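# Reorient a loose object in an upturned right hand

## Task

With only the right hand, and with the arm, wrist and upturned palm kept completely still, rotate the loose object inside the hand until its orientation in the hand matches the two goal pictures. While turning, the object may touch only the hand, the wrist camera, that camera's post and the arm's final link. Touching anything else, leaving the hand, moving the arm or tilting the palm means failure. To finish, the object must rest motionless in the palm or fingers, not touching the wrist, the two plates at the thumb's root, the camera, its post or the arm's end. No hand motor may read moving or overload or be building up toward a shutdown; a motor already off at the first reading is excused. Then declare the task finished.

## Robot and tools

Robot: one arm with six joints (waist, shoulder, elbow, forearm roll, wrist pitch, wrist roll) carrying a right hand with sixteen motors. The arm base sits at (0, 0, +0.059) m in the scene frame. That frame has its origin on the table top under the base, +z up, and +y to the left when looking along +x. Cameras: cam_high (672x504) and cam_wrist (672x504).

In this task the arm must not move at all. Every row you send should have 0 for all six pose numbers, which re-requests the current Hand target. Work only with the sixteen finger numbers.

Hand-point axes, used to describe the hand (reported poses themselves are in the scene frame): +z runs along straight fingers toward the tips, +x crosses the palm away from the thumb, and +y points out of the palm face. The palm face is at y = -0.062 m. Index, middle and ring are side by side; the thumb swings round a root near the palm. A fixed mast stands at the wrist on the palm side and can be struck. The fingertips carry rubber caps; the rest of the hand is hard plastic.

execute_actions(actions, cameras): actions is a list of actions. Each action is a table of up to 15 rows, one row per 1/30 s step; a short table repeats its final row to fill 15 steps, so one action lasts 0.5 s. Each row holds 24 numbers, all within [-1, 1], in this order: dx, dy, dz, rx, ry, rz, then index_mcp, index_abd, index_pip, index_dip, middle_mcp, middle_abd, middle_pip, middle_dip, ring_mcp, ring_abd, ring_pip, ring_dip, thumb_cmc, thumb_axl, thumb_mcp, thumb_ipl, current_limit, speed. The first six are an offset, not a pose. It is counted from the Hand target held when the action begins, along scene-frame axes. On that scale 1.0 equals 0.6 m of travel or 180 degrees of turn, and rx, ry, rz form a single rotation vector. Here keep them all 0. The sixteen hand numbers are absolute goal angles, scaled linearly between each hinge's two stops.

Hinge brackets give degrees at +1 and -1, then the value that is straight. Finger _mcp curls the finger toward the palm (+128, -18; -0.75). _abd swings it sideways away from the thumb (+60, -60; +0.00). _pip bends the middle joint (+108, -29; -0.58) and _dip the last joint (+117, -21; -0.70). thumb_cmc brings the thumb from beside the palm round in front of it (+120, -20; -0.71). thumb_axl spins the thumb about its own long line (+140, -27; -0.68). thumb_mcp (+109, -69; -0.23) and thumb_ipl (+108, -77; -0.17) bend it.

current_limit maps -1..+1 onto 0..550 mA per motor, with a floor of 11 mA. speed sets set-point rate as (speed+1)/2 times 8.5 rad/s. Both start at +0.4 and -0.6 and stay as last sent. Without camera requests, images return only for an empty actions list.

move(target, speed, blend, blocking, cameras): target is one 24-number row, or a list of up to 15 rows. All rows use the same layout and scale as above, each counted from the same starting Hand target. speed is in m/s (0.002 to 2, default 0.25). blend is in metres and rounds corners. The result adds a move: line such as done, off_target, moving, held or fault. Since the arm must stay still, execute_actions with zero offsets is the natural tool here.

wait(seconds 0 to 10) lets time pass while holding the last command. stop brakes a running move. zoom_image(camera cam_high or cam_wrist, region [x0, y0, x1, y1] in pixels, at most 504 by 504) enlarges the latest image. show_instructions redisplays the reference pictures. clear_fault clears a torque or force fault after a result has reported it. finished_scene(scene) ends the scene for good; call nothing else in that reply.

Reading results: a result gives end_effector_position (m) and end_effector_quat_wxyz in the scene frame, plus velocities and the Hand target. hand_goal lists the goals now written. hand_measured lists actual hinge positions on the same scale. hand_current_ma is positive when pushing toward -1. hand_state is one word per motor: moving, goal, blocked or overload. All hand lists follow the motor order above. Joint velocities show within noise when the arm is still.

Cautions: a motor at 495 mA or more accumulates time, and at 5 s it shuts down for 10 s; ease off blocked fingers by lowering goals or current_limit. A motor reading overload from the very first result is permanently off and will sag. Grips press harder the further a goal lies past the object's surface. Never let the object roll off the hand or strike the mast. Keep the palm up, and make finger motions gradual so nothing is flung. At a scene's start, read a result first and echo its hand values if you want to leave the hand unchanged. For the end state, let everything settle, check that all motor states read goal or a calm blocked (not moving or overload), then finish.

Each tool is called in YAML: its name, and indented under it one key for each argument.

Reference images:

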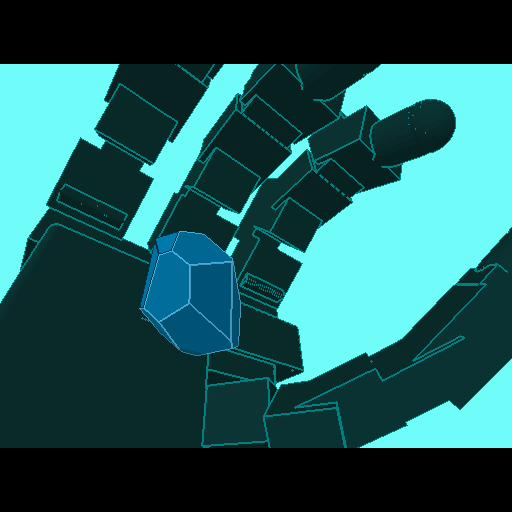

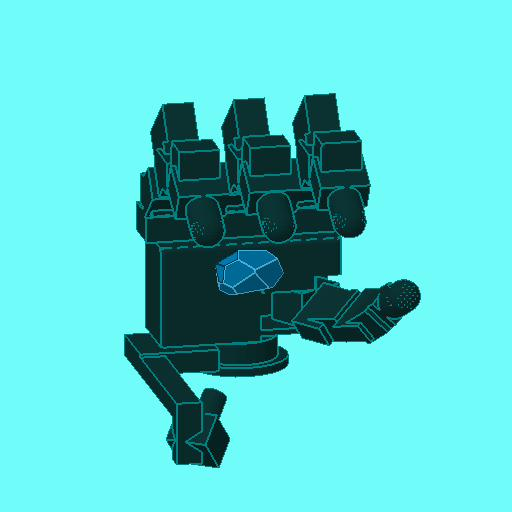

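## Session

execute_actions:
  actions: []
  cameras: ["all"]

show_instructions:

zoom_image:
  camera: "cam_wrist"
  region: [180, 200, 380, 400]

zoom_image:
  camera: "cam_high"
  region: [280, 180, 350, 250]

Scene clock: 0.00 s.
end_effector_position=(+0.6943, -0.0054, +0.5680) hand_goal=(-0.046, +0.000, +0.008, -0.280, -0.046, +0.000, +0.008, -0.280, -0.046, +0.000, +0.008, -0.280, +0.104, -0.266, -0.032, +0.018) hand_measured=(-0.060, +0.000, +0.006, -0.282, -0.058, +0.000, +0.006, -0.282, -0.060, +0.000, +0.006, -0.282, +0.094, -0.270, -0.034, +0.016) hand_current_ma=(-44, +0, -6, -6, -42, +0, -6, -6, -46, +0, -6, -6, -30, -11, -6, -5) hand_state=(goal, goal, goal, goal, goal, goal, goal, goal, goal, goal, goal, goal, goal, goal, goal, goal) hand_current_limit=0.40 hand_speed=-0.60 end_effector_quat_wxyz=(+0.705, +0.699, +0.091, +0.080)
Joint positions: [0.333 0.373 1.773 -1.541 1.625 -1.005]
Joint velocities: within noise
Joint torques (N m): no reading
Hand target: +0.6943, -0.0054, +0.5680; +0.705, +0.699, +0.091, +0.080

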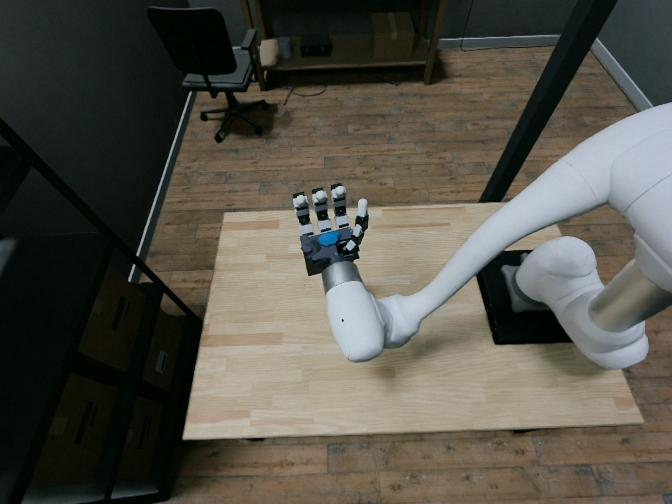

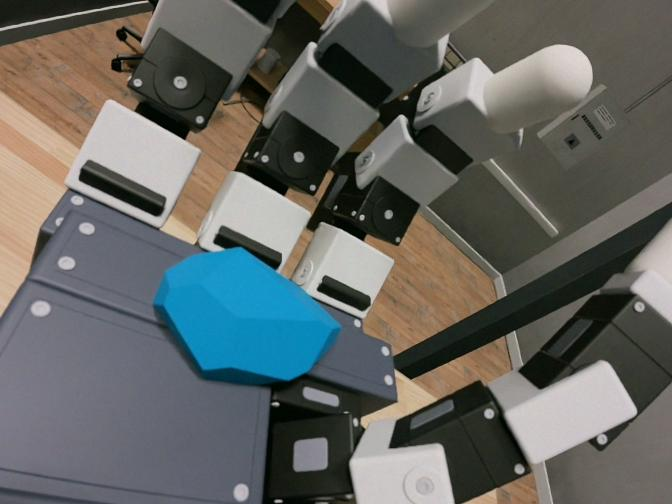

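Reference images for this scene: goal picture from the wrist camera place, goal picture looking into the palm.

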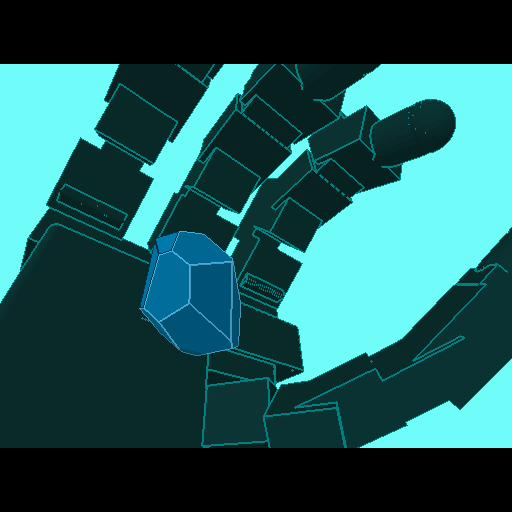

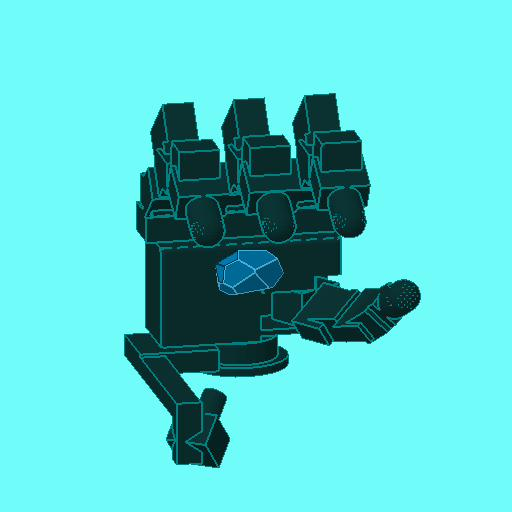

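Scaled by 2.520.

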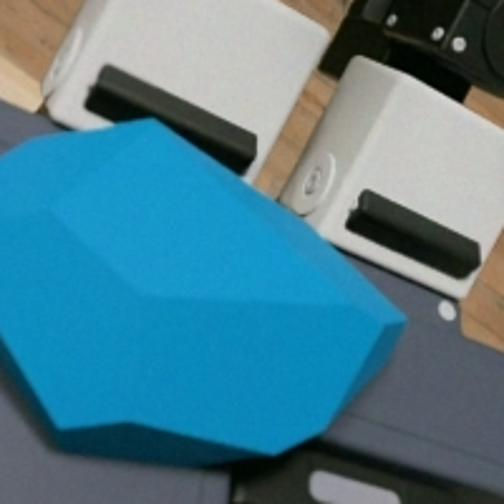

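Scaled by 7.200.

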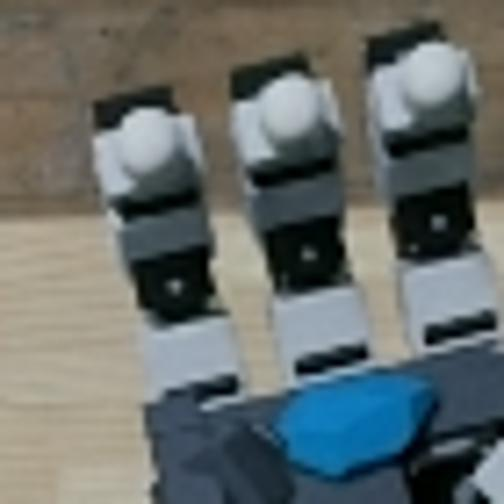

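zoom_image:
  camera: "cam_wrist"
  region: [145, 235, 350, 390]

zoom_image:
  camera: "cam_wrist"
  region: [145, 235, 250, 390]

zoom_image:
  camera: "cam_wrist"
  region: [240, 240, 350, 390]

Scaled by 2.459.

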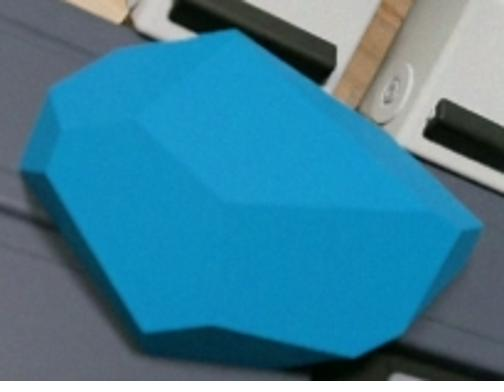

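Scaled by 3.252.

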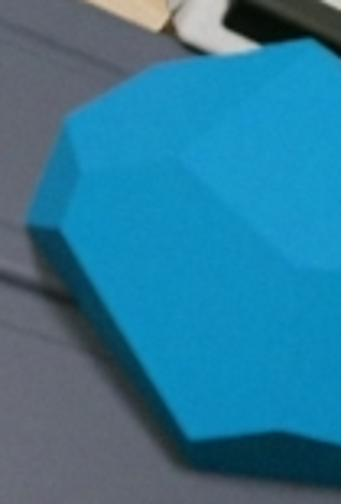

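Scaled by 3.360.

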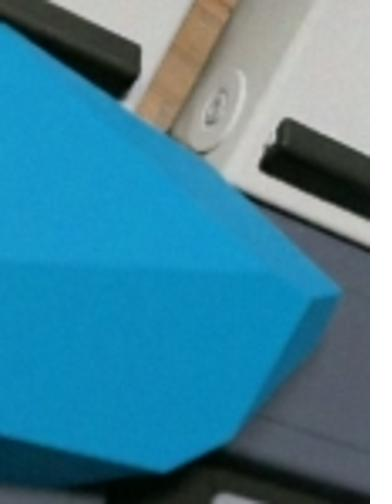

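execute_actions:
  actions:
    - [[0,0,0,0,0,0,-0.046,0,0.008,-0.28,-0.046,0,0.008,-0.28,-0.046,0,0.008,-0.28,0.57,-0.266,-0.23,-0.17,0.0,-0.5]]
    - [[0,0,0,0,0,0,-0.046,0,0.008,-0.28,-0.046,0,0.008,-0.28,-0.046,0,0.008,-0.28,0.57,0.52,-0.23,-0.17,0.0,-0.5]]
    - [[0,0,0,0,0,0,-0.046,0,0.008,-0.28,-0.046,0,0.008,-0.28,-0.046,0,0.008,-0.28,0.57,0.52,-0.23,0.5,0.0,-0.5]]
    - [[0,0,0,0,0,0,-0.046,0,0.008,-0.28,-0.046,0,0.008,-0.28,-0.046,0,0.008,-0.28,0.57,0.52,-0.23,1.0,0.0,-0.5]]
    - [[0,0,0,0,0,0,-0.046,0,0.008,-0.28,-0.046,0,0.008,-0.28,-0.046,0,0.008,-0.28,0.57,0.52,0.1,1.0,0.0,-0.7]]
    - [[0,0,0,0,0,0,-0.046,0,0.008,-0.28,-0.046,0,0.008,-0.28,-0.046,0,0.008,-0.28,0.57,0.52,0.18,1.0,0.0,-0.8]]
  cameras: ["cam_wrist"]

Scene clock: 286.27 s.
end_effector_position=(+0.6943, -0.0054, +0.5680) hand_goal=(-0.046, +0.000, +0.008, -0.280, -0.046, +0.000, +0.008, -0.280, -0.046, +0.000, +0.008, -0.280, +0.570, +0.520, +0.180, +1.000) hand_measured=(-0.060, +0.000, +0.006, -0.282, -0.058, +0.000, +0.006, -0.282, -0.060, +0.000, +0.006, -0.282, +0.562, +0.514, +0.158, +0.998) hand_current_ma=(-44, +0, -6, -6, -42, +0, -6, -6, -46, +0, -6, -6, -25, -22, -99, -9) hand_state=(goal, goal, goal, goal, goal, goal, goal, goal, goal, goal, goal, goal, goal, goal, blocked, goal) hand_current_limit=0.00 hand_speed=-0.80 end_effector_quat_wxyz=(+0.705, +0.699, +0.091, +0.080)
Joint positions: [0.333 0.373 1.773 -1.541 1.625 -1.005]
Joint torques (N m): [-0.29 -64.49 -30.7 -1.77 1.36 0.32]
Hand target: +0.6943, -0.0054, +0.5680; +0.705, +0.699, +0.091, +0.080
Off the commanded pose: 0.000 m, 0 deg.
Step readings (end_effector_position):
0: (+0.6943, -0.0054, +0.5680)
1: (+0.6943, -0.0054, +0.5680)
2: (+0.6943, -0.0054, +0.5680)
4: (+0.6943, -0.0054, +0.5680)
8: (+0.6943, -0.0054, +0.5680)
15: (+0.6943, -0.0054, +0.5680)
16: (+0.6943, -0.0054, +0.5680)
17: (+0.6943, -0.0054, +0.5680)
19: (+0.6943, -0.0054, +0.5680)
23: (+0.6943, -0.0054, +0.5680)
30: (+0.6943, -0.0054, +0.5680)
31: (+0.6943, -0.0054, +0.5680)
32: (+0.6943, -0.0054, +0.5680)
34: (+0.6943, -0.0054, +0.5680)
38: (+0.6943, -0.0054, +0.5680)
45: (+0.6943, -0.0054, +0.5680)
46: (+0.6943, -0.0054, +0.5680)
47: (+0.6943, -0.0054, +0.5680)
49: (+0.6943, -0.0054, +0.5680)
53: (+0.6943, -0.0054, +0.5680)
60: (+0.6943, -0.0054, +0.5680)
61: (+0.6943, -0.0054, +0.5680)
62: (+0.6943, -0.0054, +0.5680)
64: (+0.6943, -0.0054, +0.5680)
68: (+0.6943, -0.0054, +0.5680)
75: (+0.6943, -0.0054, +0.5680)
76: (+0.6943, -0.0054, +0.5680)
77: (+0.6943, -0.0054, +0.5680)
79: (+0.6943, -0.0054, +0.5680)
83: (+0.6943, -0.0054, +0.5680)
90: (+0.6943, -0.0054, +0.5680)
Images, in order (width x height): cam_wrist 672x504.

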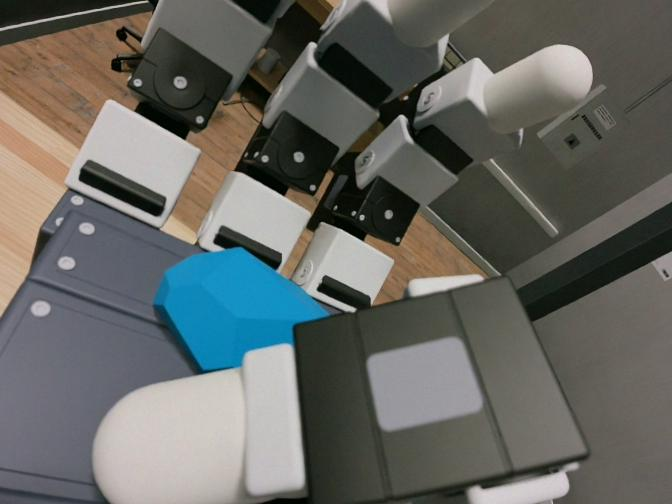

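execute_actions:
  actions:
    - [[0,0,0,0,0,0,-0.046,0,0.008,-0.28,-0.046,0,0.008,-0.28,-0.046,0,0.008,-0.28,0.57,0.42,0.17,1.0,0.0,-0.85]]
    - [[0,0,0,0,0,0,-0.046,0,0.008,-0.28,-0.046,0,0.008,-0.28,-0.046,0,0.008,-0.28,0.57,0.32,0.17,1.0,0.0,-0.85]]
    - [[0,0,0,0,0,0,-0.046,0,0.008,-0.28,-0.046,0,0.008,-0.28,-0.046,0,0.008,-0.28,0.57,0.24,0.17,1.0,0.0,-0.88]]
  cameras: ["cam_wrist"]

zoom_image:
  camera: "cam_high"
  region: [280, 190, 360, 270]

Scene clock: 292.70 s.
end_effector_position=(+0.6943, -0.0054, +0.5680) hand_goal=(-0.046, +0.000, +0.008, -0.280, -0.046, +0.000, +0.008, -0.280, -0.046, +0.000, +0.008, -0.280, +0.570, +0.240, +0.170, +1.000) hand_measured=(-0.060, +0.000, +0.006, -0.282, -0.058, +0.000, +0.006, -0.282, -0.060, +0.000, +0.006, -0.282, +0.570, +0.242, +0.170, +0.998) hand_current_ma=(-44, +0, -6, -6, -42, +0, -6, -6, -46, +0, -6, -6, +0, +9, +1, -4) hand_state=(goal, goal, goal, goal, goal, goal, goal, goal, goal, goal, goal, goal, goal, goal, goal, goal) hand_current_limit=0.00 hand_speed=-0.88 end_effector_quat_wxyz=(+0.705, +0.699, +0.091, +0.080)
Joint positions: [0.333 0.373 1.773 -1.541 1.625 -1.005]
Joint torques (N m): [-0.25 -64.39 -30.66 -1.8 1.37 0.35]
Hand target: +0.6943, -0.0054, +0.5680; +0.705, +0.699, +0.091, +0.080
Off the commanded pose: 0.000 m, 0 deg.
Step readings (end_effector_position):
0: (+0.6943, -0.0054, +0.5680)
1: (+0.6943, -0.0054, +0.5680)
2: (+0.6943, -0.0054, +0.5680)
4: (+0.6943, -0.0054, +0.5680)
8: (+0.6943, -0.0054, +0.5680)
15: (+0.6943, -0.0054, +0.5680)
16: (+0.6943, -0.0054, +0.5680)
17: (+0.6943, -0.0054, +0.5680)
19: (+0.6943, -0.0054, +0.5680)
23: (+0.6943, -0.0054, +0.5680)
30: (+0.6943, -0.0054, +0.5680)
31: (+0.6943, -0.0054, +0.5680)
32: (+0.6943, -0.0054, +0.5680)
34: (+0.6943, -0.0054, +0.5680)
38: (+0.6943, -0.0054, +0.5680)
45: (+0.6943, -0.0054, +0.5680)
Images, in order (width x height): cam_wrist 672x504.

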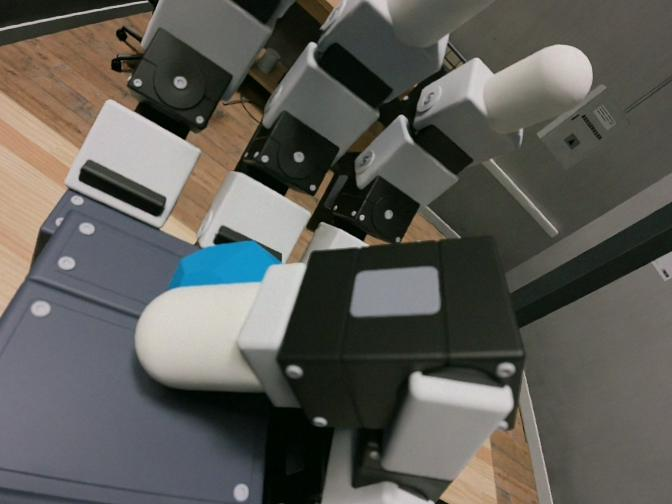

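This scene's latest camera images include none from cam_high. They are from: cam_wrist. cam_high's image comes with the result of a call that names it in "cameras".

execute_actions:
  actions:
    - [[0,0,0,0,0,0,-0.046,0,0.008,-0.28,-0.046,0,0.008,-0.28,-0.046,0,0.008,-0.28,0.57,0.16,0.17,1.0,0.0,-0.88]]
    - [[0,0,0,0,0,0,-0.046,0,0.008,-0.28,-0.046,0,0.008,-0.28,-0.046,0,0.008,-0.28,0.57,0.1,0.17,1.0,0.0,-0.88]]
  cameras: ["all"]

zoom_image:
  camera: "cam_high"
  region: [285, 195, 375, 285]

Scene clock: 297.90 s.
end_effector_position=(+0.6943, -0.0054, +0.5680) hand_goal=(-0.046, +0.000, +0.008, -0.280, -0.046, +0.000, +0.008, -0.280, -0.046, +0.000, +0.008, -0.280, +0.570, +0.100, +0.170, +1.000) hand_measured=(-0.060, +0.000, +0.006, -0.282, -0.058, +0.000, +0.006, -0.282, -0.060, +0.000, +0.006, -0.282, +0.570, +0.104, +0.170, +0.998) hand_current_ma=(-44, +0, -6, -6, -42, +0, -6, -6, -46, +0, -6, -6, +0, +10, +1, -4) hand_state=(goal, goal, goal, goal, goal, goal, goal, goal, goal, goal, goal, goal, goal, goal, goal, goal) hand_current_limit=0.00 hand_speed=-0.88 end_effector_quat_wxyz=(+0.705, +0.699, +0.091, +0.080)
Joint positions: [0.333 0.373 1.773 -1.541 1.625 -1.005]
Joint torques (N m): [-0.3 -64.47 -30.8 -1.79 1.35 0.31]
Hand target: +0.6943, -0.0054, +0.5680; +0.705, +0.699, +0.091, +0.080
Off the commanded pose: 0.000 m, 0 deg.
Step readings (end_effector_position):
0: (+0.6943, -0.0054, +0.5680)
1: (+0.6943, -0.0054, +0.5680)
2: (+0.6943, -0.0054, +0.5680)
4: (+0.6943, -0.0054, +0.5680)
8: (+0.6943, -0.0054, +0.5680)
15: (+0.6943, -0.0054, +0.5680)
16: (+0.6943, -0.0054, +0.5680)
17: (+0.6943, -0.0054, +0.5680)
19: (+0.6943, -0.0054, +0.5680)
23: (+0.6943, -0.0054, +0.5680)
30: (+0.6943, -0.0054, +0.5680)

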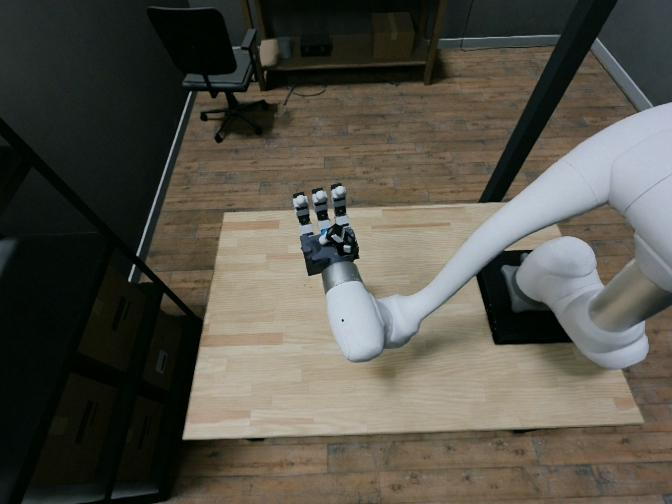

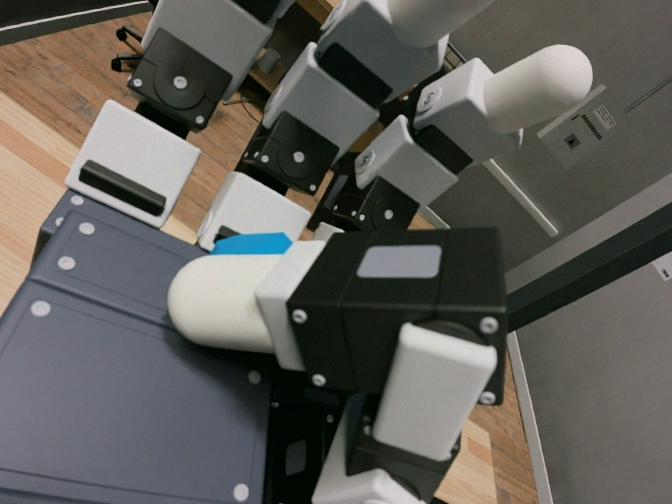

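Scaled by 5.600.

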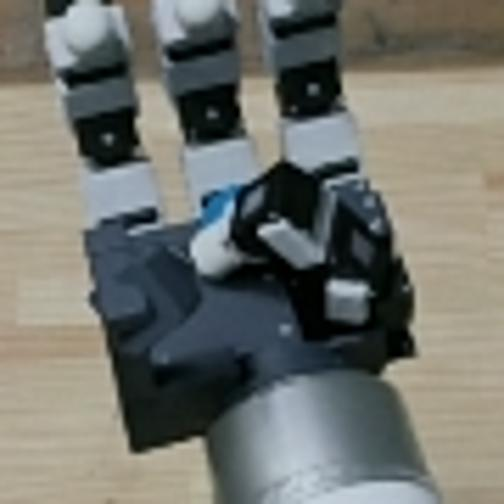

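execute_actions:
  actions:
    - [[0,0,0,0,0,0,-0.046,0,0.008,-0.28,-0.046,0,0.008,-0.28,-0.046,0,0.008,-0.28,0.57,0.25,0.17,1.0,0.0,-0.7]]
    - [[0,0,0,0,0,0,-0.046,0,0.008,-0.28,-0.046,0,0.008,-0.28,-0.046,0,0.008,-0.28,0.57,0.3,-0.23,0.3,0.0,-0.4]]
    - [[0,0,0,0,0,0,-0.046,0,0.008,-0.28,-0.046,0,0.008,-0.28,-0.046,0,0.008,-0.28,0.57,0.3,-0.23,-0.17,0.0,-0.4]]
  cameras: ["all"]

zoom_image:
  camera: "cam_high"
  region: [285, 195, 375, 285]

zoom_image:
  camera: "cam_wrist"
  region: [180, 180, 400, 345]

Scene clock: 304.70 s.
end_effector_position=(+0.6943, -0.0054, +0.5680) hand_goal=(-0.046, +0.000, +0.008, -0.280, -0.046, +0.000, +0.008, -0.280, -0.046, +0.000, +0.008, -0.280, +0.570, +0.300, -0.230, -0.170) hand_measured=(-0.060, +0.000, +0.006, -0.282, -0.058, +0.000, +0.006, -0.282, -0.060, +0.000, +0.006, -0.282, +0.570, +0.298, -0.228, -0.168) hand_current_ma=(-44, +0, -6, -6, -42, +0, -6, -6, -46, +0, -6, -6, +1, -6, +7, +6) hand_state=(goal, goal, goal, goal, goal, goal, goal, goal, goal, goal, goal, goal, goal, goal, goal, goal) hand_current_limit=0.00 hand_speed=-0.40 end_effector_quat_wxyz=(+0.705, +0.699, +0.091, +0.080)
Joint positions: [0.333 0.373 1.773 -1.541 1.625 -1.005]
Joint torques (N m): [-0.14 -64.27 -30.76 -1.75 1.39 0.31]
Hand target: +0.6943, -0.0054, +0.5680; +0.705, +0.699, +0.091, +0.080
Off the commanded pose: 0.000 m, 0 deg.
Step readings (end_effector_position):
0: (+0.6943, -0.0054, +0.5680)
1: (+0.6943, -0.0054, +0.5680)
2: (+0.6943, -0.0054, +0.5680)
4: (+0.6943, -0.0054, +0.5680)
8: (+0.6943, -0.0054, +0.5680)
15: (+0.6943, -0.0054, +0.5680)
16: (+0.6943, -0.0054, +0.5680)
17: (+0.6943, -0.0054, +0.5680)
19: (+0.6943, -0.0054, +0.5680)
23: (+0.6943, -0.0054, +0.5680)
30: (+0.6943, -0.0054, +0.5680)
31: (+0.6943, -0.0054, +0.5680)
32: (+0.6943, -0.0054, +0.5680)
34: (+0.6943, -0.0054, +0.5680)
38: (+0.6943, -0.0054, +0.5680)
45: (+0.6943, -0.0054, +0.5680)

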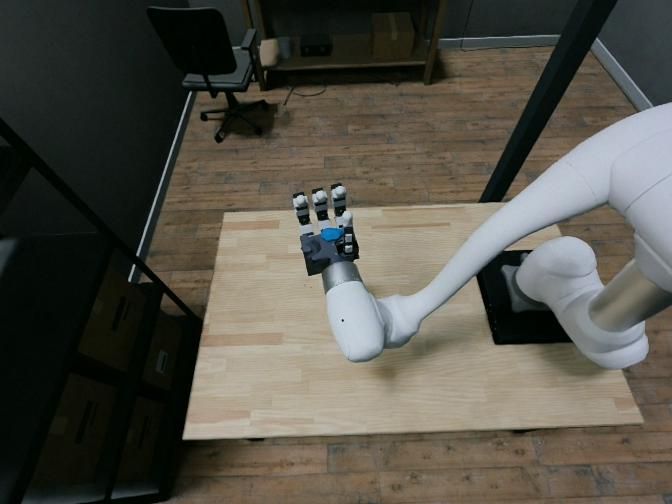

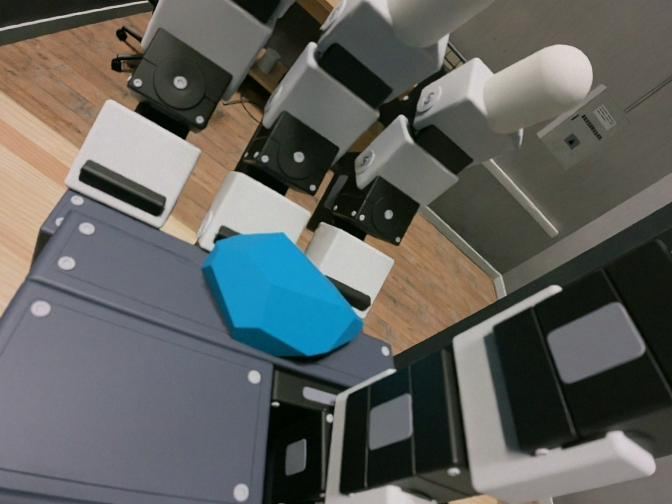

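Scaled by 5.600.

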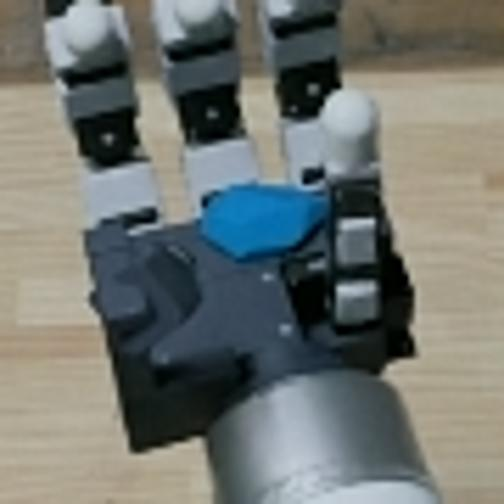

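Scaled by 2.291.

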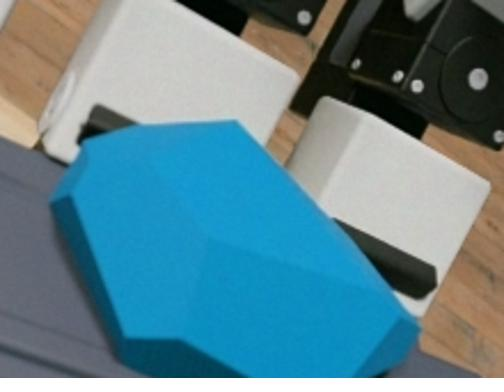

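execute_actions:
  actions:
    - [[0,0,0,0,0,0,-0.046,0,0.008,-0.28,-0.046,0,0.008,-0.28,-0.046,0,0.008,-0.28,0.57,0.32,-0.23,0.6,0.0,-0.4]]
    - [[0,0,0,0,0,0,-0.046,0,0.008,-0.28,-0.046,0,0.008,-0.28,-0.046,0,0.008,-0.28,0.57,0.32,-0.1,1.0,0.0,-0.5]]
    - [[0,0,0,0,0,0,-0.046,0,0.008,-0.28,-0.046,0,0.008,-0.28,-0.046,0,0.008,-0.28,0.57,0.32,0.17,1.0,0.0,-0.75]]
    - [[0,0,0,0,0,0,-0.046,0,0.008,-0.28,-0.046,0,0.008,-0.28,-0.046,0,0.008,-0.28,0.57,0.24,0.17,1.0,0.0,-0.85]]
    - [[0,0,0,0,0,0,-0.046,0,0.008,-0.28,-0.046,0,0.008,-0.28,-0.046,0,0.008,-0.28,0.57,0.15,0.19,0.96,0.0,-0.88]]
    - [[0,0,0,0,0,0,-0.046,0,0.008,-0.28,-0.046,0,0.008,-0.28,-0.046,0,0.008,-0.28,0.57,0.08,0.22,0.9,0.0,-0.88]]
  cameras: ["all"]

zoom_image:
  camera: "cam_high"
  region: [285, 195, 375, 285]

zoom_image:
  camera: "cam_wrist"
  region: [180, 180, 400, 345]

Scene clock: 325.23 s.
end_effector_position=(+0.6943, -0.0054, +0.5680) hand_goal=(-0.046, +0.000, +0.008, -0.280, -0.046, +0.000, +0.008, -0.280, -0.046, +0.000, +0.008, -0.280, +0.570, +0.080, +0.220, +0.900) hand_measured=(-0.060, +0.000, +0.006, -0.282, -0.058, +0.000, +0.006, -0.282, -0.060, +0.000, +0.006, -0.282, +0.570, +0.082, +0.220, +0.904) hand_current_ma=(-44, +0, -6, -6, -42, +0, -6, -6, -46, +0, -6, -6, +2, +8, +2, +11) hand_state=(goal, goal, goal, goal, goal, goal, goal, goal, goal, goal, goal, goal, goal, goal, goal, goal) hand_current_limit=0.00 hand_speed=-0.88 end_effector_quat_wxyz=(+0.705, +0.699, +0.091, +0.080)
Joint positions: [0.333 0.373 1.773 -1.541 1.625 -1.005]
Joint torques (N m): [-0.36 -64.47 -30.75 -1.81 1.36 0.35]
Hand target: +0.6943, -0.0054, +0.5680; +0.705, +0.699, +0.091, +0.080
Off the commanded pose: 0.000 m, 0 deg.
Step readings (end_effector_position):
0: (+0.6943, -0.0054, +0.5680)
1: (+0.6943, -0.0054, +0.5680)
2: (+0.6943, -0.0054, +0.5680)
4: (+0.6943, -0.0054, +0.5680)
8: (+0.6943, -0.0054, +0.5680)
15: (+0.6943, -0.0054, +0.5680)
16: (+0.6943, -0.0054, +0.5680)
17: (+0.6943, -0.0054, +0.5680)
19: (+0.6943, -0.0054, +0.5680)
23: (+0.6943, -0.0054, +0.5680)
30: (+0.6943, -0.0054, +0.5680)
31: (+0.6943, -0.0054, +0.5680)
32: (+0.6943, -0.0054, +0.5680)
34: (+0.6943, -0.0054, +0.5680)
38: (+0.6943, -0.0054, +0.5680)
45: (+0.6943, -0.0054, +0.5680)
46: (+0.6943, -0.0054, +0.5680)
47: (+0.6943, -0.0054, +0.5680)
49: (+0.6943, -0.0054, +0.5680)
53: (+0.6943, -0.0054, +0.5680)
60: (+0.6943, -0.0054, +0.5680)
61: (+0.6943, -0.0054, +0.5680)
62: (+0.6943, -0.0054, +0.5680)
64: (+0.6943, -0.0054, +0.5680)
68: (+0.6943, -0.0054, +0.5680)
75: (+0.6943, -0.0054, +0.5680)
76: (+0.6943, -0.0054, +0.5680)
77: (+0.6943, -0.0054, +0.5680)
79: (+0.6943, -0.0054, +0.5680)
83: (+0.6943, -0.0054, +0.5680)
90: (+0.6943, -0.0054, +0.5680)

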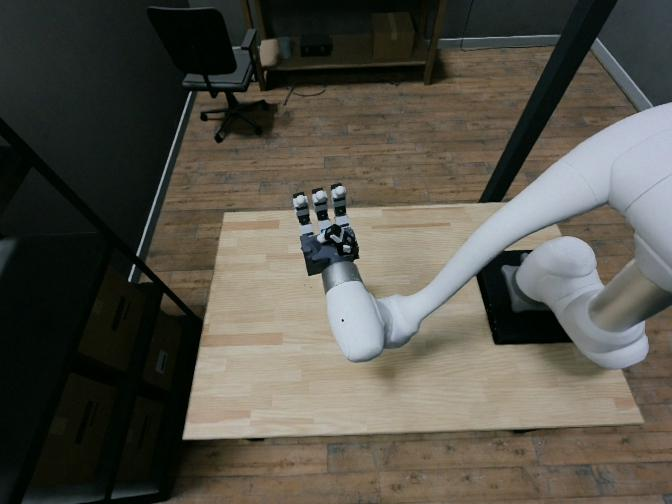

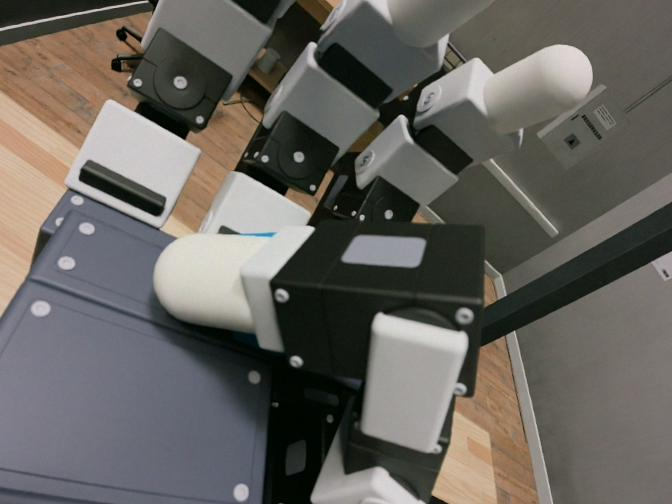

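Scaled by 5.600.

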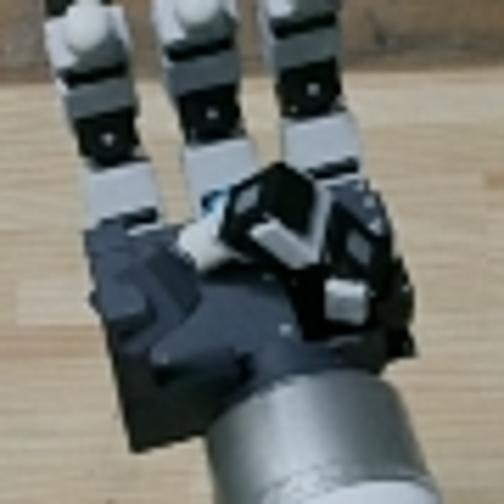

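Scaled by 2.291.

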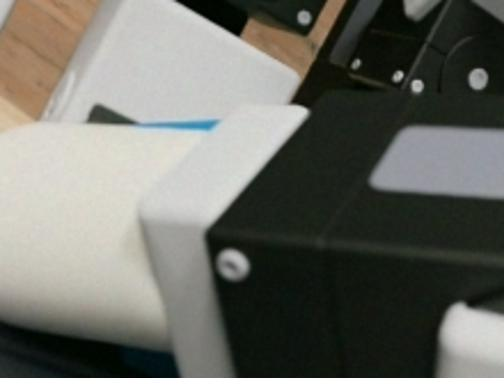

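execute_actions:
  actions:
    - [[0,0,0,0,0,0,-0.046,0,0.008,-0.28,-0.046,0,0.008,-0.28,-0.046,0,0.008,-0.28,0.57,0.03,0.25,0.85,0.0,-0.88]]
    - [[0,0,0,0,0,0,-0.046,0,0.008,-0.28,-0.046,0,0.008,-0.28,-0.046,0,0.008,-0.28,0.57,-0.03,0.285,0.8,0.0,-0.88]]
    - [[0,0,0,0,0,0,-0.046,0,0.008,-0.28,-0.046,0,0.008,-0.28,-0.046,0,0.008,-0.28,0.57,-0.08,0.31,0.755,0.0,-0.88]]
  cameras: ["all"]

zoom_image:
  camera: "cam_high"
  region: [285, 195, 375, 285]

Scene clock: 335.27 s.
end_effector_position=(+0.6943, -0.0054, +0.5680) hand_goal=(-0.046, +0.000, +0.008, -0.280, -0.046, +0.000, +0.008, -0.280, -0.046, +0.000, +0.008, -0.280, +0.570, -0.080, +0.310, +0.754) hand_measured=(-0.060, +0.000, +0.006, -0.282, -0.058, +0.000, +0.006, -0.282, -0.060, +0.000, +0.006, -0.282, +0.570, -0.078, +0.310, +0.758) hand_current_ma=(-44, +0, -6, -6, -42, +0, -6, -6, -46, +0, -6, -6, +1, +9, +3, +11) hand_state=(goal, goal, goal, goal, goal, goal, goal, goal, goal, goal, goal, goal, goal, goal, goal, goal) hand_current_limit=0.00 hand_speed=-0.88 end_effector_quat_wxyz=(+0.705, +0.699, +0.091, +0.080)
Joint positions: [0.333 0.373 1.773 -1.541 1.625 -1.005]
Joint torques (N m): [-0.16 -64.46 -30.67 -1.79 1.38 0.31]
Hand target: +0.6943, -0.0054, +0.5680; +0.705, +0.699, +0.091, +0.080
Off the commanded pose: 0.000 m, 0 deg.
Step readings (end_effector_position):
0: (+0.6943, -0.0054, +0.5680)
1: (+0.6943, -0.0054, +0.5680)
2: (+0.6943, -0.0054, +0.5680)
4: (+0.6943, -0.0054, +0.5680)
8: (+0.6943, -0.0054, +0.5680)
15: (+0.6943, -0.0054, +0.5680)
16: (+0.6943, -0.0054, +0.5680)
17: (+0.6943, -0.0054, +0.5680)
19: (+0.6943, -0.0054, +0.5680)
23: (+0.6943, -0.0054, +0.5680)
30: (+0.6943, -0.0054, +0.5680)
31: (+0.6943, -0.0054, +0.5680)
32: (+0.6943, -0.0054, +0.5680)
34: (+0.6943, -0.0054, +0.5680)
38: (+0.6943, -0.0054, +0.5680)
45: (+0.6943, -0.0054, +0.5680)

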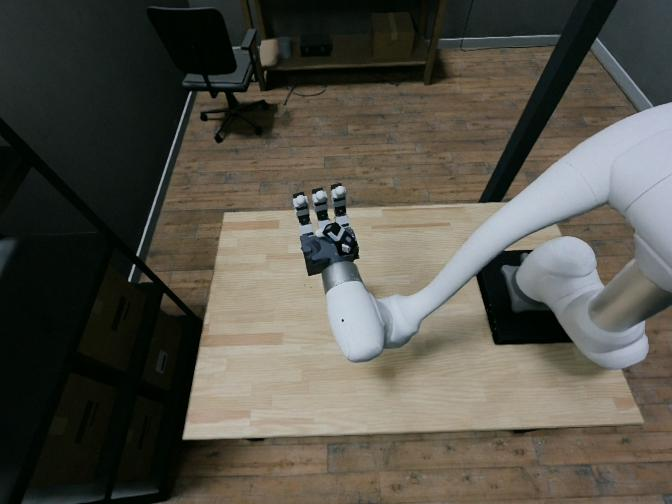

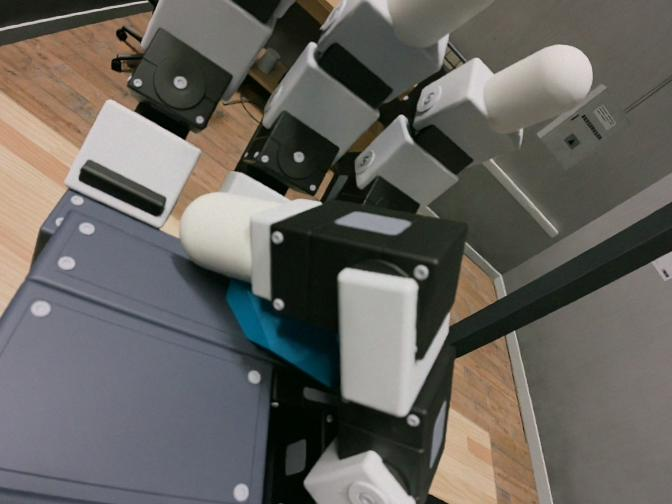

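Scaled by 5.600.

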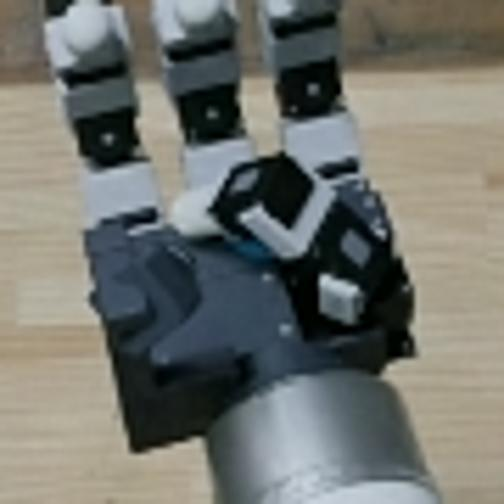

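execute_actions:
  actions:
    - [[0,0,0,0,0,0,-0.046,0,0.008,-0.28,-0.046,0,0.008,-0.28,-0.046,0,0.008,-0.28,0.57,-0.02,0.0,0.7,0.0,-0.6]]
    - [[0,0,0,0,0,0,-0.046,0,0.008,-0.28,-0.046,0,0.008,-0.28,-0.046,0,0.008,-0.28,0.57,0.1,-0.23,-0.17,0.0,-0.4]]
  cameras: ["all"]

zoom_image:
  camera: "cam_high"
  region: [285, 195, 375, 285]

zoom_image:
  camera: "cam_wrist"
  region: [180, 200, 400, 400]

Scene clock: 340.80 s.
end_effector_position=(+0.6943, -0.0054, +0.5680) hand_goal=(-0.046, +0.000, +0.008, -0.280, -0.046, +0.000, +0.008, -0.280, -0.046, +0.000, +0.008, -0.280, +0.570, +0.100, -0.230, -0.170) hand_measured=(-0.060, +0.000, +0.006, -0.282, -0.058, +0.000, +0.006, -0.282, -0.060, +0.000, +0.006, -0.282, +0.570, +0.098, -0.228, -0.168) hand_current_ma=(-44, +0, -6, -6, -42, +0, -6, -6, -46, +0, -6, -6, +1, -6, +7, +6) hand_state=(goal, goal, goal, goal, goal, goal, goal, goal, goal, goal, goal, goal, goal, goal, goal, goal) hand_current_limit=0.00 hand_speed=-0.40 end_effector_quat_wxyz=(+0.705, +0.699, +0.091, +0.080)
Joint positions: [0.333 0.373 1.773 -1.541 1.625 -1.005]
Joint torques (N m): [-0.2 -64.46 -30.69 -1.78 1.38 0.29]
Hand target: +0.6943, -0.0054, +0.5680; +0.705, +0.699, +0.091, +0.080
Off the commanded pose: 0.000 m, 0 deg.
Step readings (end_effector_position):
0: (+0.6943, -0.0054, +0.5680)
1: (+0.6943, -0.0054, +0.5680)
2: (+0.6943, -0.0054, +0.5680)
4: (+0.6943, -0.0054, +0.5680)
8: (+0.6943, -0.0054, +0.5680)
15: (+0.6943, -0.0054, +0.5680)
16: (+0.6943, -0.0054, +0.5680)
17: (+0.6943, -0.0054, +0.5680)
19: (+0.6943, -0.0054, +0.5680)
23: (+0.6943, -0.0054, +0.5680)
30: (+0.6943, -0.0054, +0.5680)

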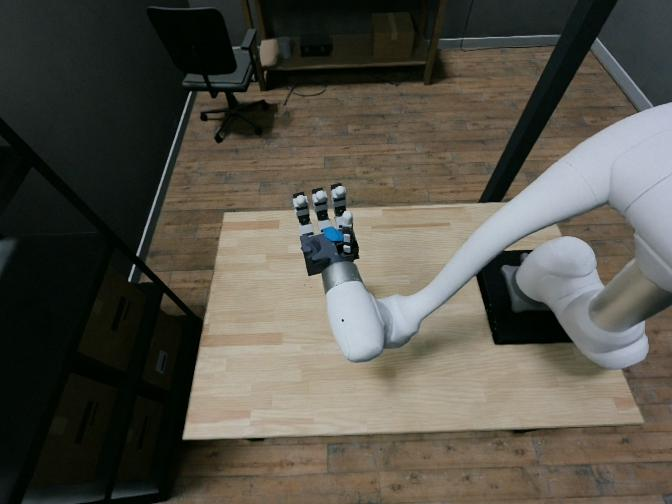

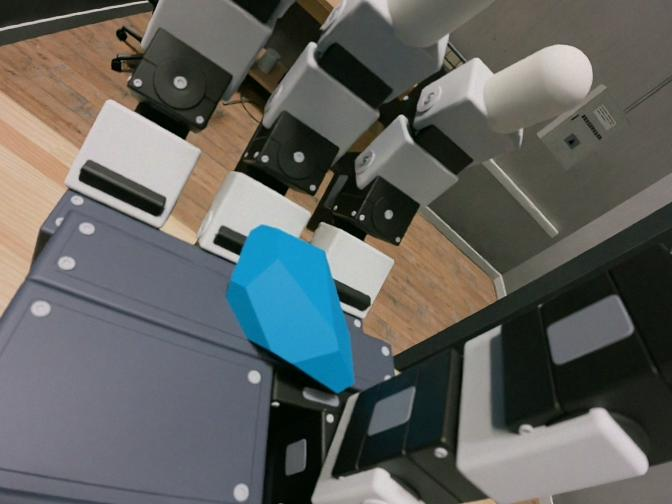

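Scaled by 5.600.

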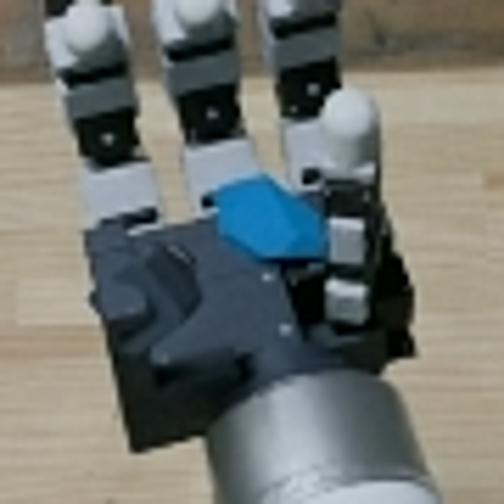

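Scaled by 2.291.

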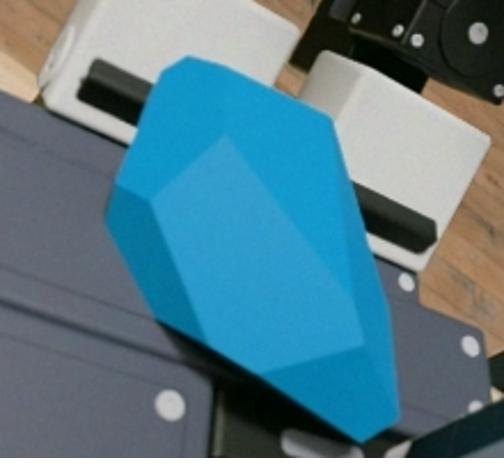

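zoom_image:
  camera: "cam_wrist"
  region: [215, 215, 365, 400]

zoom_image:
  camera: "cam_high"
  region: [310, 215, 355, 255]

Scaled by 2.724.

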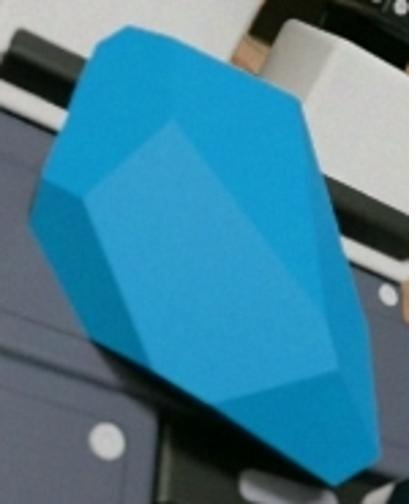

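Scaled by 11.200.

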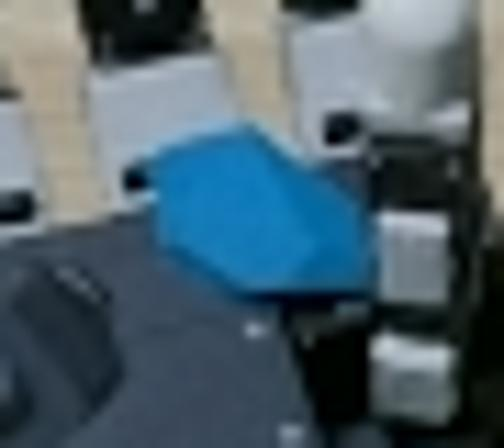

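execute_actions:
  actions:
    - [[0,0,0,0,0,0,0.367,-0.5,0.2,0.565,-0.8,0,-0.577,-0.696,-0.8,0,-0.577,-0.696,0.57,0.1,-0.23,-0.17,0.0,-0.6]]
    - [[0,0,0,0,0,0,0.367,-0.5,0.2,0.565,-0.8,0,-0.577,-0.696,-0.8,0,-0.577,-0.696,0.57,0.1,-0.23,-0.17,0.0,-0.6]]
    - [[0,0,0,0,0,0,0.3,-0.5,0.52,0.32,-0.8,0,-0.577,-0.696,-0.8,0,-0.577,-0.696,0.57,0.1,-0.23,-0.17,-0.2,-0.85]]
  cameras: ["all"]

zoom_image:
  camera: "cam_high"
  region: [295, 200, 365, 270]

Scene clock: 557.17 s.
end_effector_position=(+0.6943, -0.0054, +0.5680) hand_goal=(+0.300, -0.500, +0.520, +0.320, -0.800, +0.000, -0.578, -0.696, -0.800, +0.000, -0.578, -0.696, +0.570, +0.100, -0.230, -0.170) hand_measured=(+0.294, -0.500, +0.506, +0.320, -0.808, +0.000, -0.578, -0.694, -0.808, +0.000, -0.578, -0.694, +0.572, +0.100, -0.228, -0.168) hand_current_ma=(-17, +0, -43, +1, -22, +0, +0, +5, -25, +0, +0, +6, +5, -3, +7, +6) hand_state=(goal, goal, goal, goal, goal, goal, goal, goal, goal, goal, goal, goal, goal, goal, goal, goal) hand_current_limit=-0.20 hand_speed=-0.85 end_effector_quat_wxyz=(+0.705, +0.699, +0.091, +0.080)
Joint positions: [0.333 0.373 1.773 -1.541 1.625 -1.005]
Joint torques (N m): [-0.26 -64.48 -30.64 -1.8 1.39 0.34]
Hand target: +0.6943, -0.0054, +0.5680; +0.705, +0.699, +0.091, +0.080
Off the commanded pose: 0.000 m, 0 deg.
Step readings (end_effector_position):
0: (+0.6943, -0.0054, +0.5680)
1: (+0.6943, -0.0054, +0.5680)
2: (+0.6943, -0.0054, +0.5680)
4: (+0.6943, -0.0054, +0.5680)
8: (+0.6943, -0.0054, +0.5680)
15: (+0.6943, -0.0054, +0.5680)
16: (+0.6943, -0.0054, +0.5680)
17: (+0.6943, -0.0054, +0.5680)
19: (+0.6943, -0.0054, +0.5680)
23: (+0.6943, -0.0054, +0.5680)
30: (+0.6943, -0.0054, +0.5680)
31: (+0.6943, -0.0054, +0.5680)
32: (+0.6943, -0.0054, +0.5680)
34: (+0.6943, -0.0054, +0.5680)
38: (+0.6943, -0.0054, +0.5680)
45: (+0.6943, -0.0054, +0.5680)

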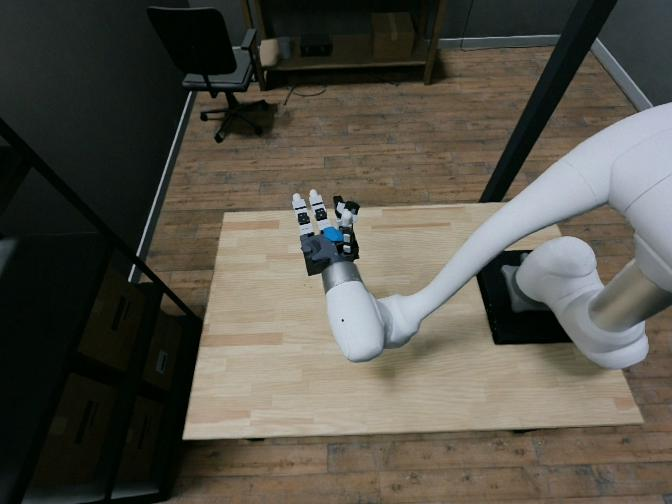

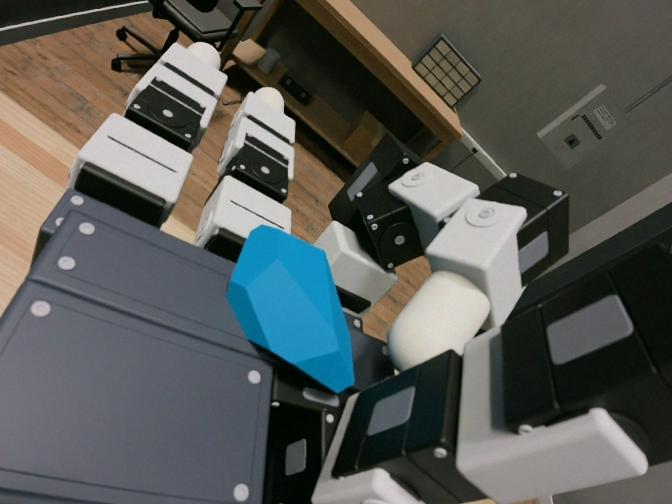

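Scaled by 7.200.

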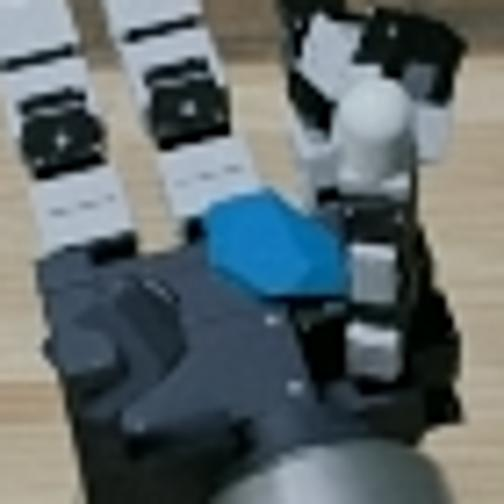

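execute_actions:
  actions: []

Scene clock: 583.93 s.
end_effector_position=(+0.6943, -0.0054, +0.5680) hand_goal=(+0.300, -0.500, +0.520, +0.320, -0.800, +0.000, -0.578, -0.696, -0.800, +0.000, -0.578, -0.696, +0.570, +0.100, -0.230, -0.170) hand_measured=(+0.294, -0.500, +0.506, +0.320, -0.808, +0.000, -0.578, -0.694, -0.808, +0.000, -0.578, -0.694, +0.572, +0.100, -0.228, -0.168) hand_current_ma=(-17, +0, -43, +1, -22, +0, +0, +5, -25, +0, +0, +6, +5, -3, +7, +6) hand_state=(goal, goal, goal, goal, goal, goal, goal, goal, goal, goal, goal, goal, goal, goal, goal, goal) hand_current_limit=-0.20 hand_speed=-0.85 end_effector_quat_wxyz=(+0.705, +0.699, +0.091, +0.080)
Joint positions: [0.333 0.373 1.773 -1.541 1.625 -1.005]
Joint velocities: within noise
Joint torques (N m): [-0.27 -64.57 -30.73 -1.78 1.36 0.3]
Hand target: +0.6943, -0.0054, +0.5680; +0.705, +0.699, +0.091, +0.080
Off the commanded pose: 0.000 m, 0 deg.

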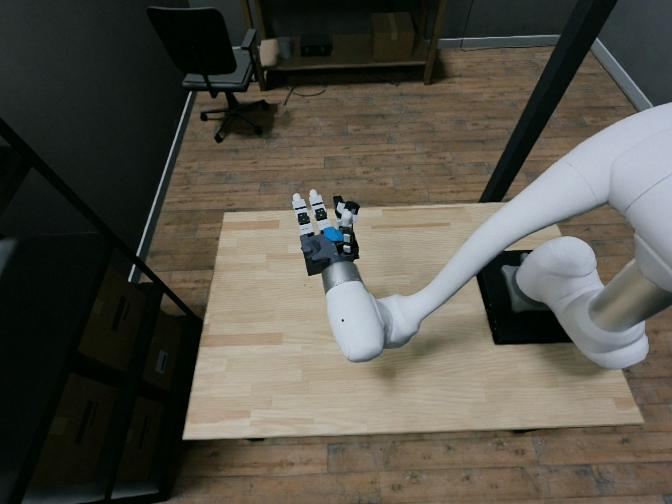

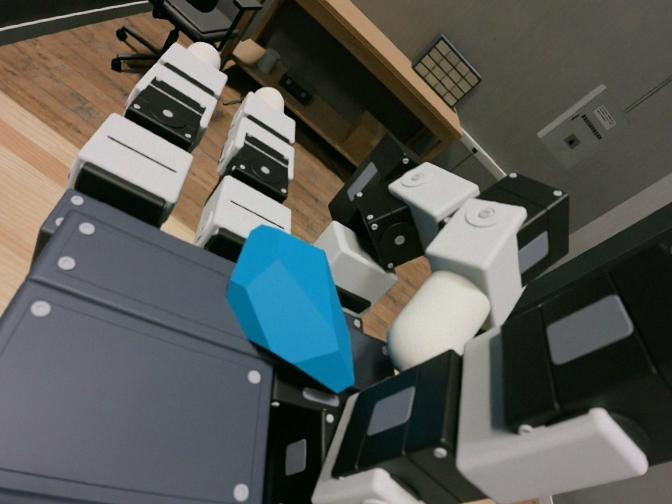

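execute_actions:
  actions:
    - [[0,0,0,0,0,0,0.367,-0.5,0.2,0.565,-0.8,0,-0.578,-0.696,-0.8,0,-0.578,-0.696,0.57,0.1,-0.23,-0.17,-0.2,-0.7]]
    - [[0,0,0,0,0,0,0.367,0.5,0.2,0.565,-0.8,0,-0.578,-0.696,-0.8,0,-0.578,-0.696,0.57,0.1,-0.23,-0.17,-0.2,-0.7]]
  cameras: ["cam_wrist"]

Scene clock: 604.37 s.
end_effector_position=(+0.6943, -0.0054, +0.5680) hand_goal=(+0.366, +0.500, +0.200, +0.564, -0.800, +0.000, -0.578, -0.696, -0.800, +0.000, -0.578, -0.696, +0.570, +0.100, -0.230, -0.170) hand_measured=(+0.362, +0.498, +0.204, +0.562, -0.808, +0.000, -0.578, -0.694, -0.808, +0.000, -0.578, -0.694, +0.572, +0.100, -0.228, -0.168) hand_current_ma=(-10, -3, +14, -6, -22, +0, +0, +5, -25, +0, +0, +6, +4, -3, +7, +6) hand_state=(goal, goal, goal, goal, goal, goal, goal, goal, goal, goal, goal, goal, goal, goal, goal, goal) hand_current_limit=-0.20 hand_speed=-0.70 end_effector_quat_wxyz=(+0.705, +0.699, +0.091, +0.080)
Joint positions: [0.333 0.373 1.773 -1.541 1.625 -1.005]
Joint torques (N m): [-0.35 -64.49 -30.71 -1.8 1.39 0.35]
Hand target: +0.6943, -0.0054, +0.5680; +0.705, +0.699, +0.091, +0.080
Off the commanded pose: 0.000 m, 0 deg.
Step readings (end_effector_position):
0: (+0.6943, -0.0054, +0.5680)
1: (+0.6943, -0.0054, +0.5680)
2: (+0.6943, -0.0054, +0.5680)
4: (+0.6943, -0.0054, +0.5680)
8: (+0.6943, -0.0054, +0.5680)
15: (+0.6943, -0.0054, +0.5680)
16: (+0.6943, -0.0054, +0.5680)
17: (+0.6943, -0.0054, +0.5680)
19: (+0.6943, -0.0054, +0.5680)
23: (+0.6943, -0.0054, +0.5680)
30: (+0.6943, -0.0054, +0.5680)
Images, in order (width x height): cam_wrist 672x504.

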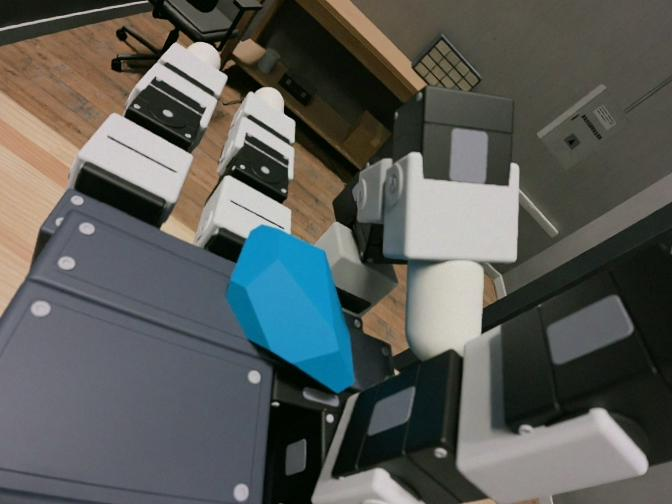

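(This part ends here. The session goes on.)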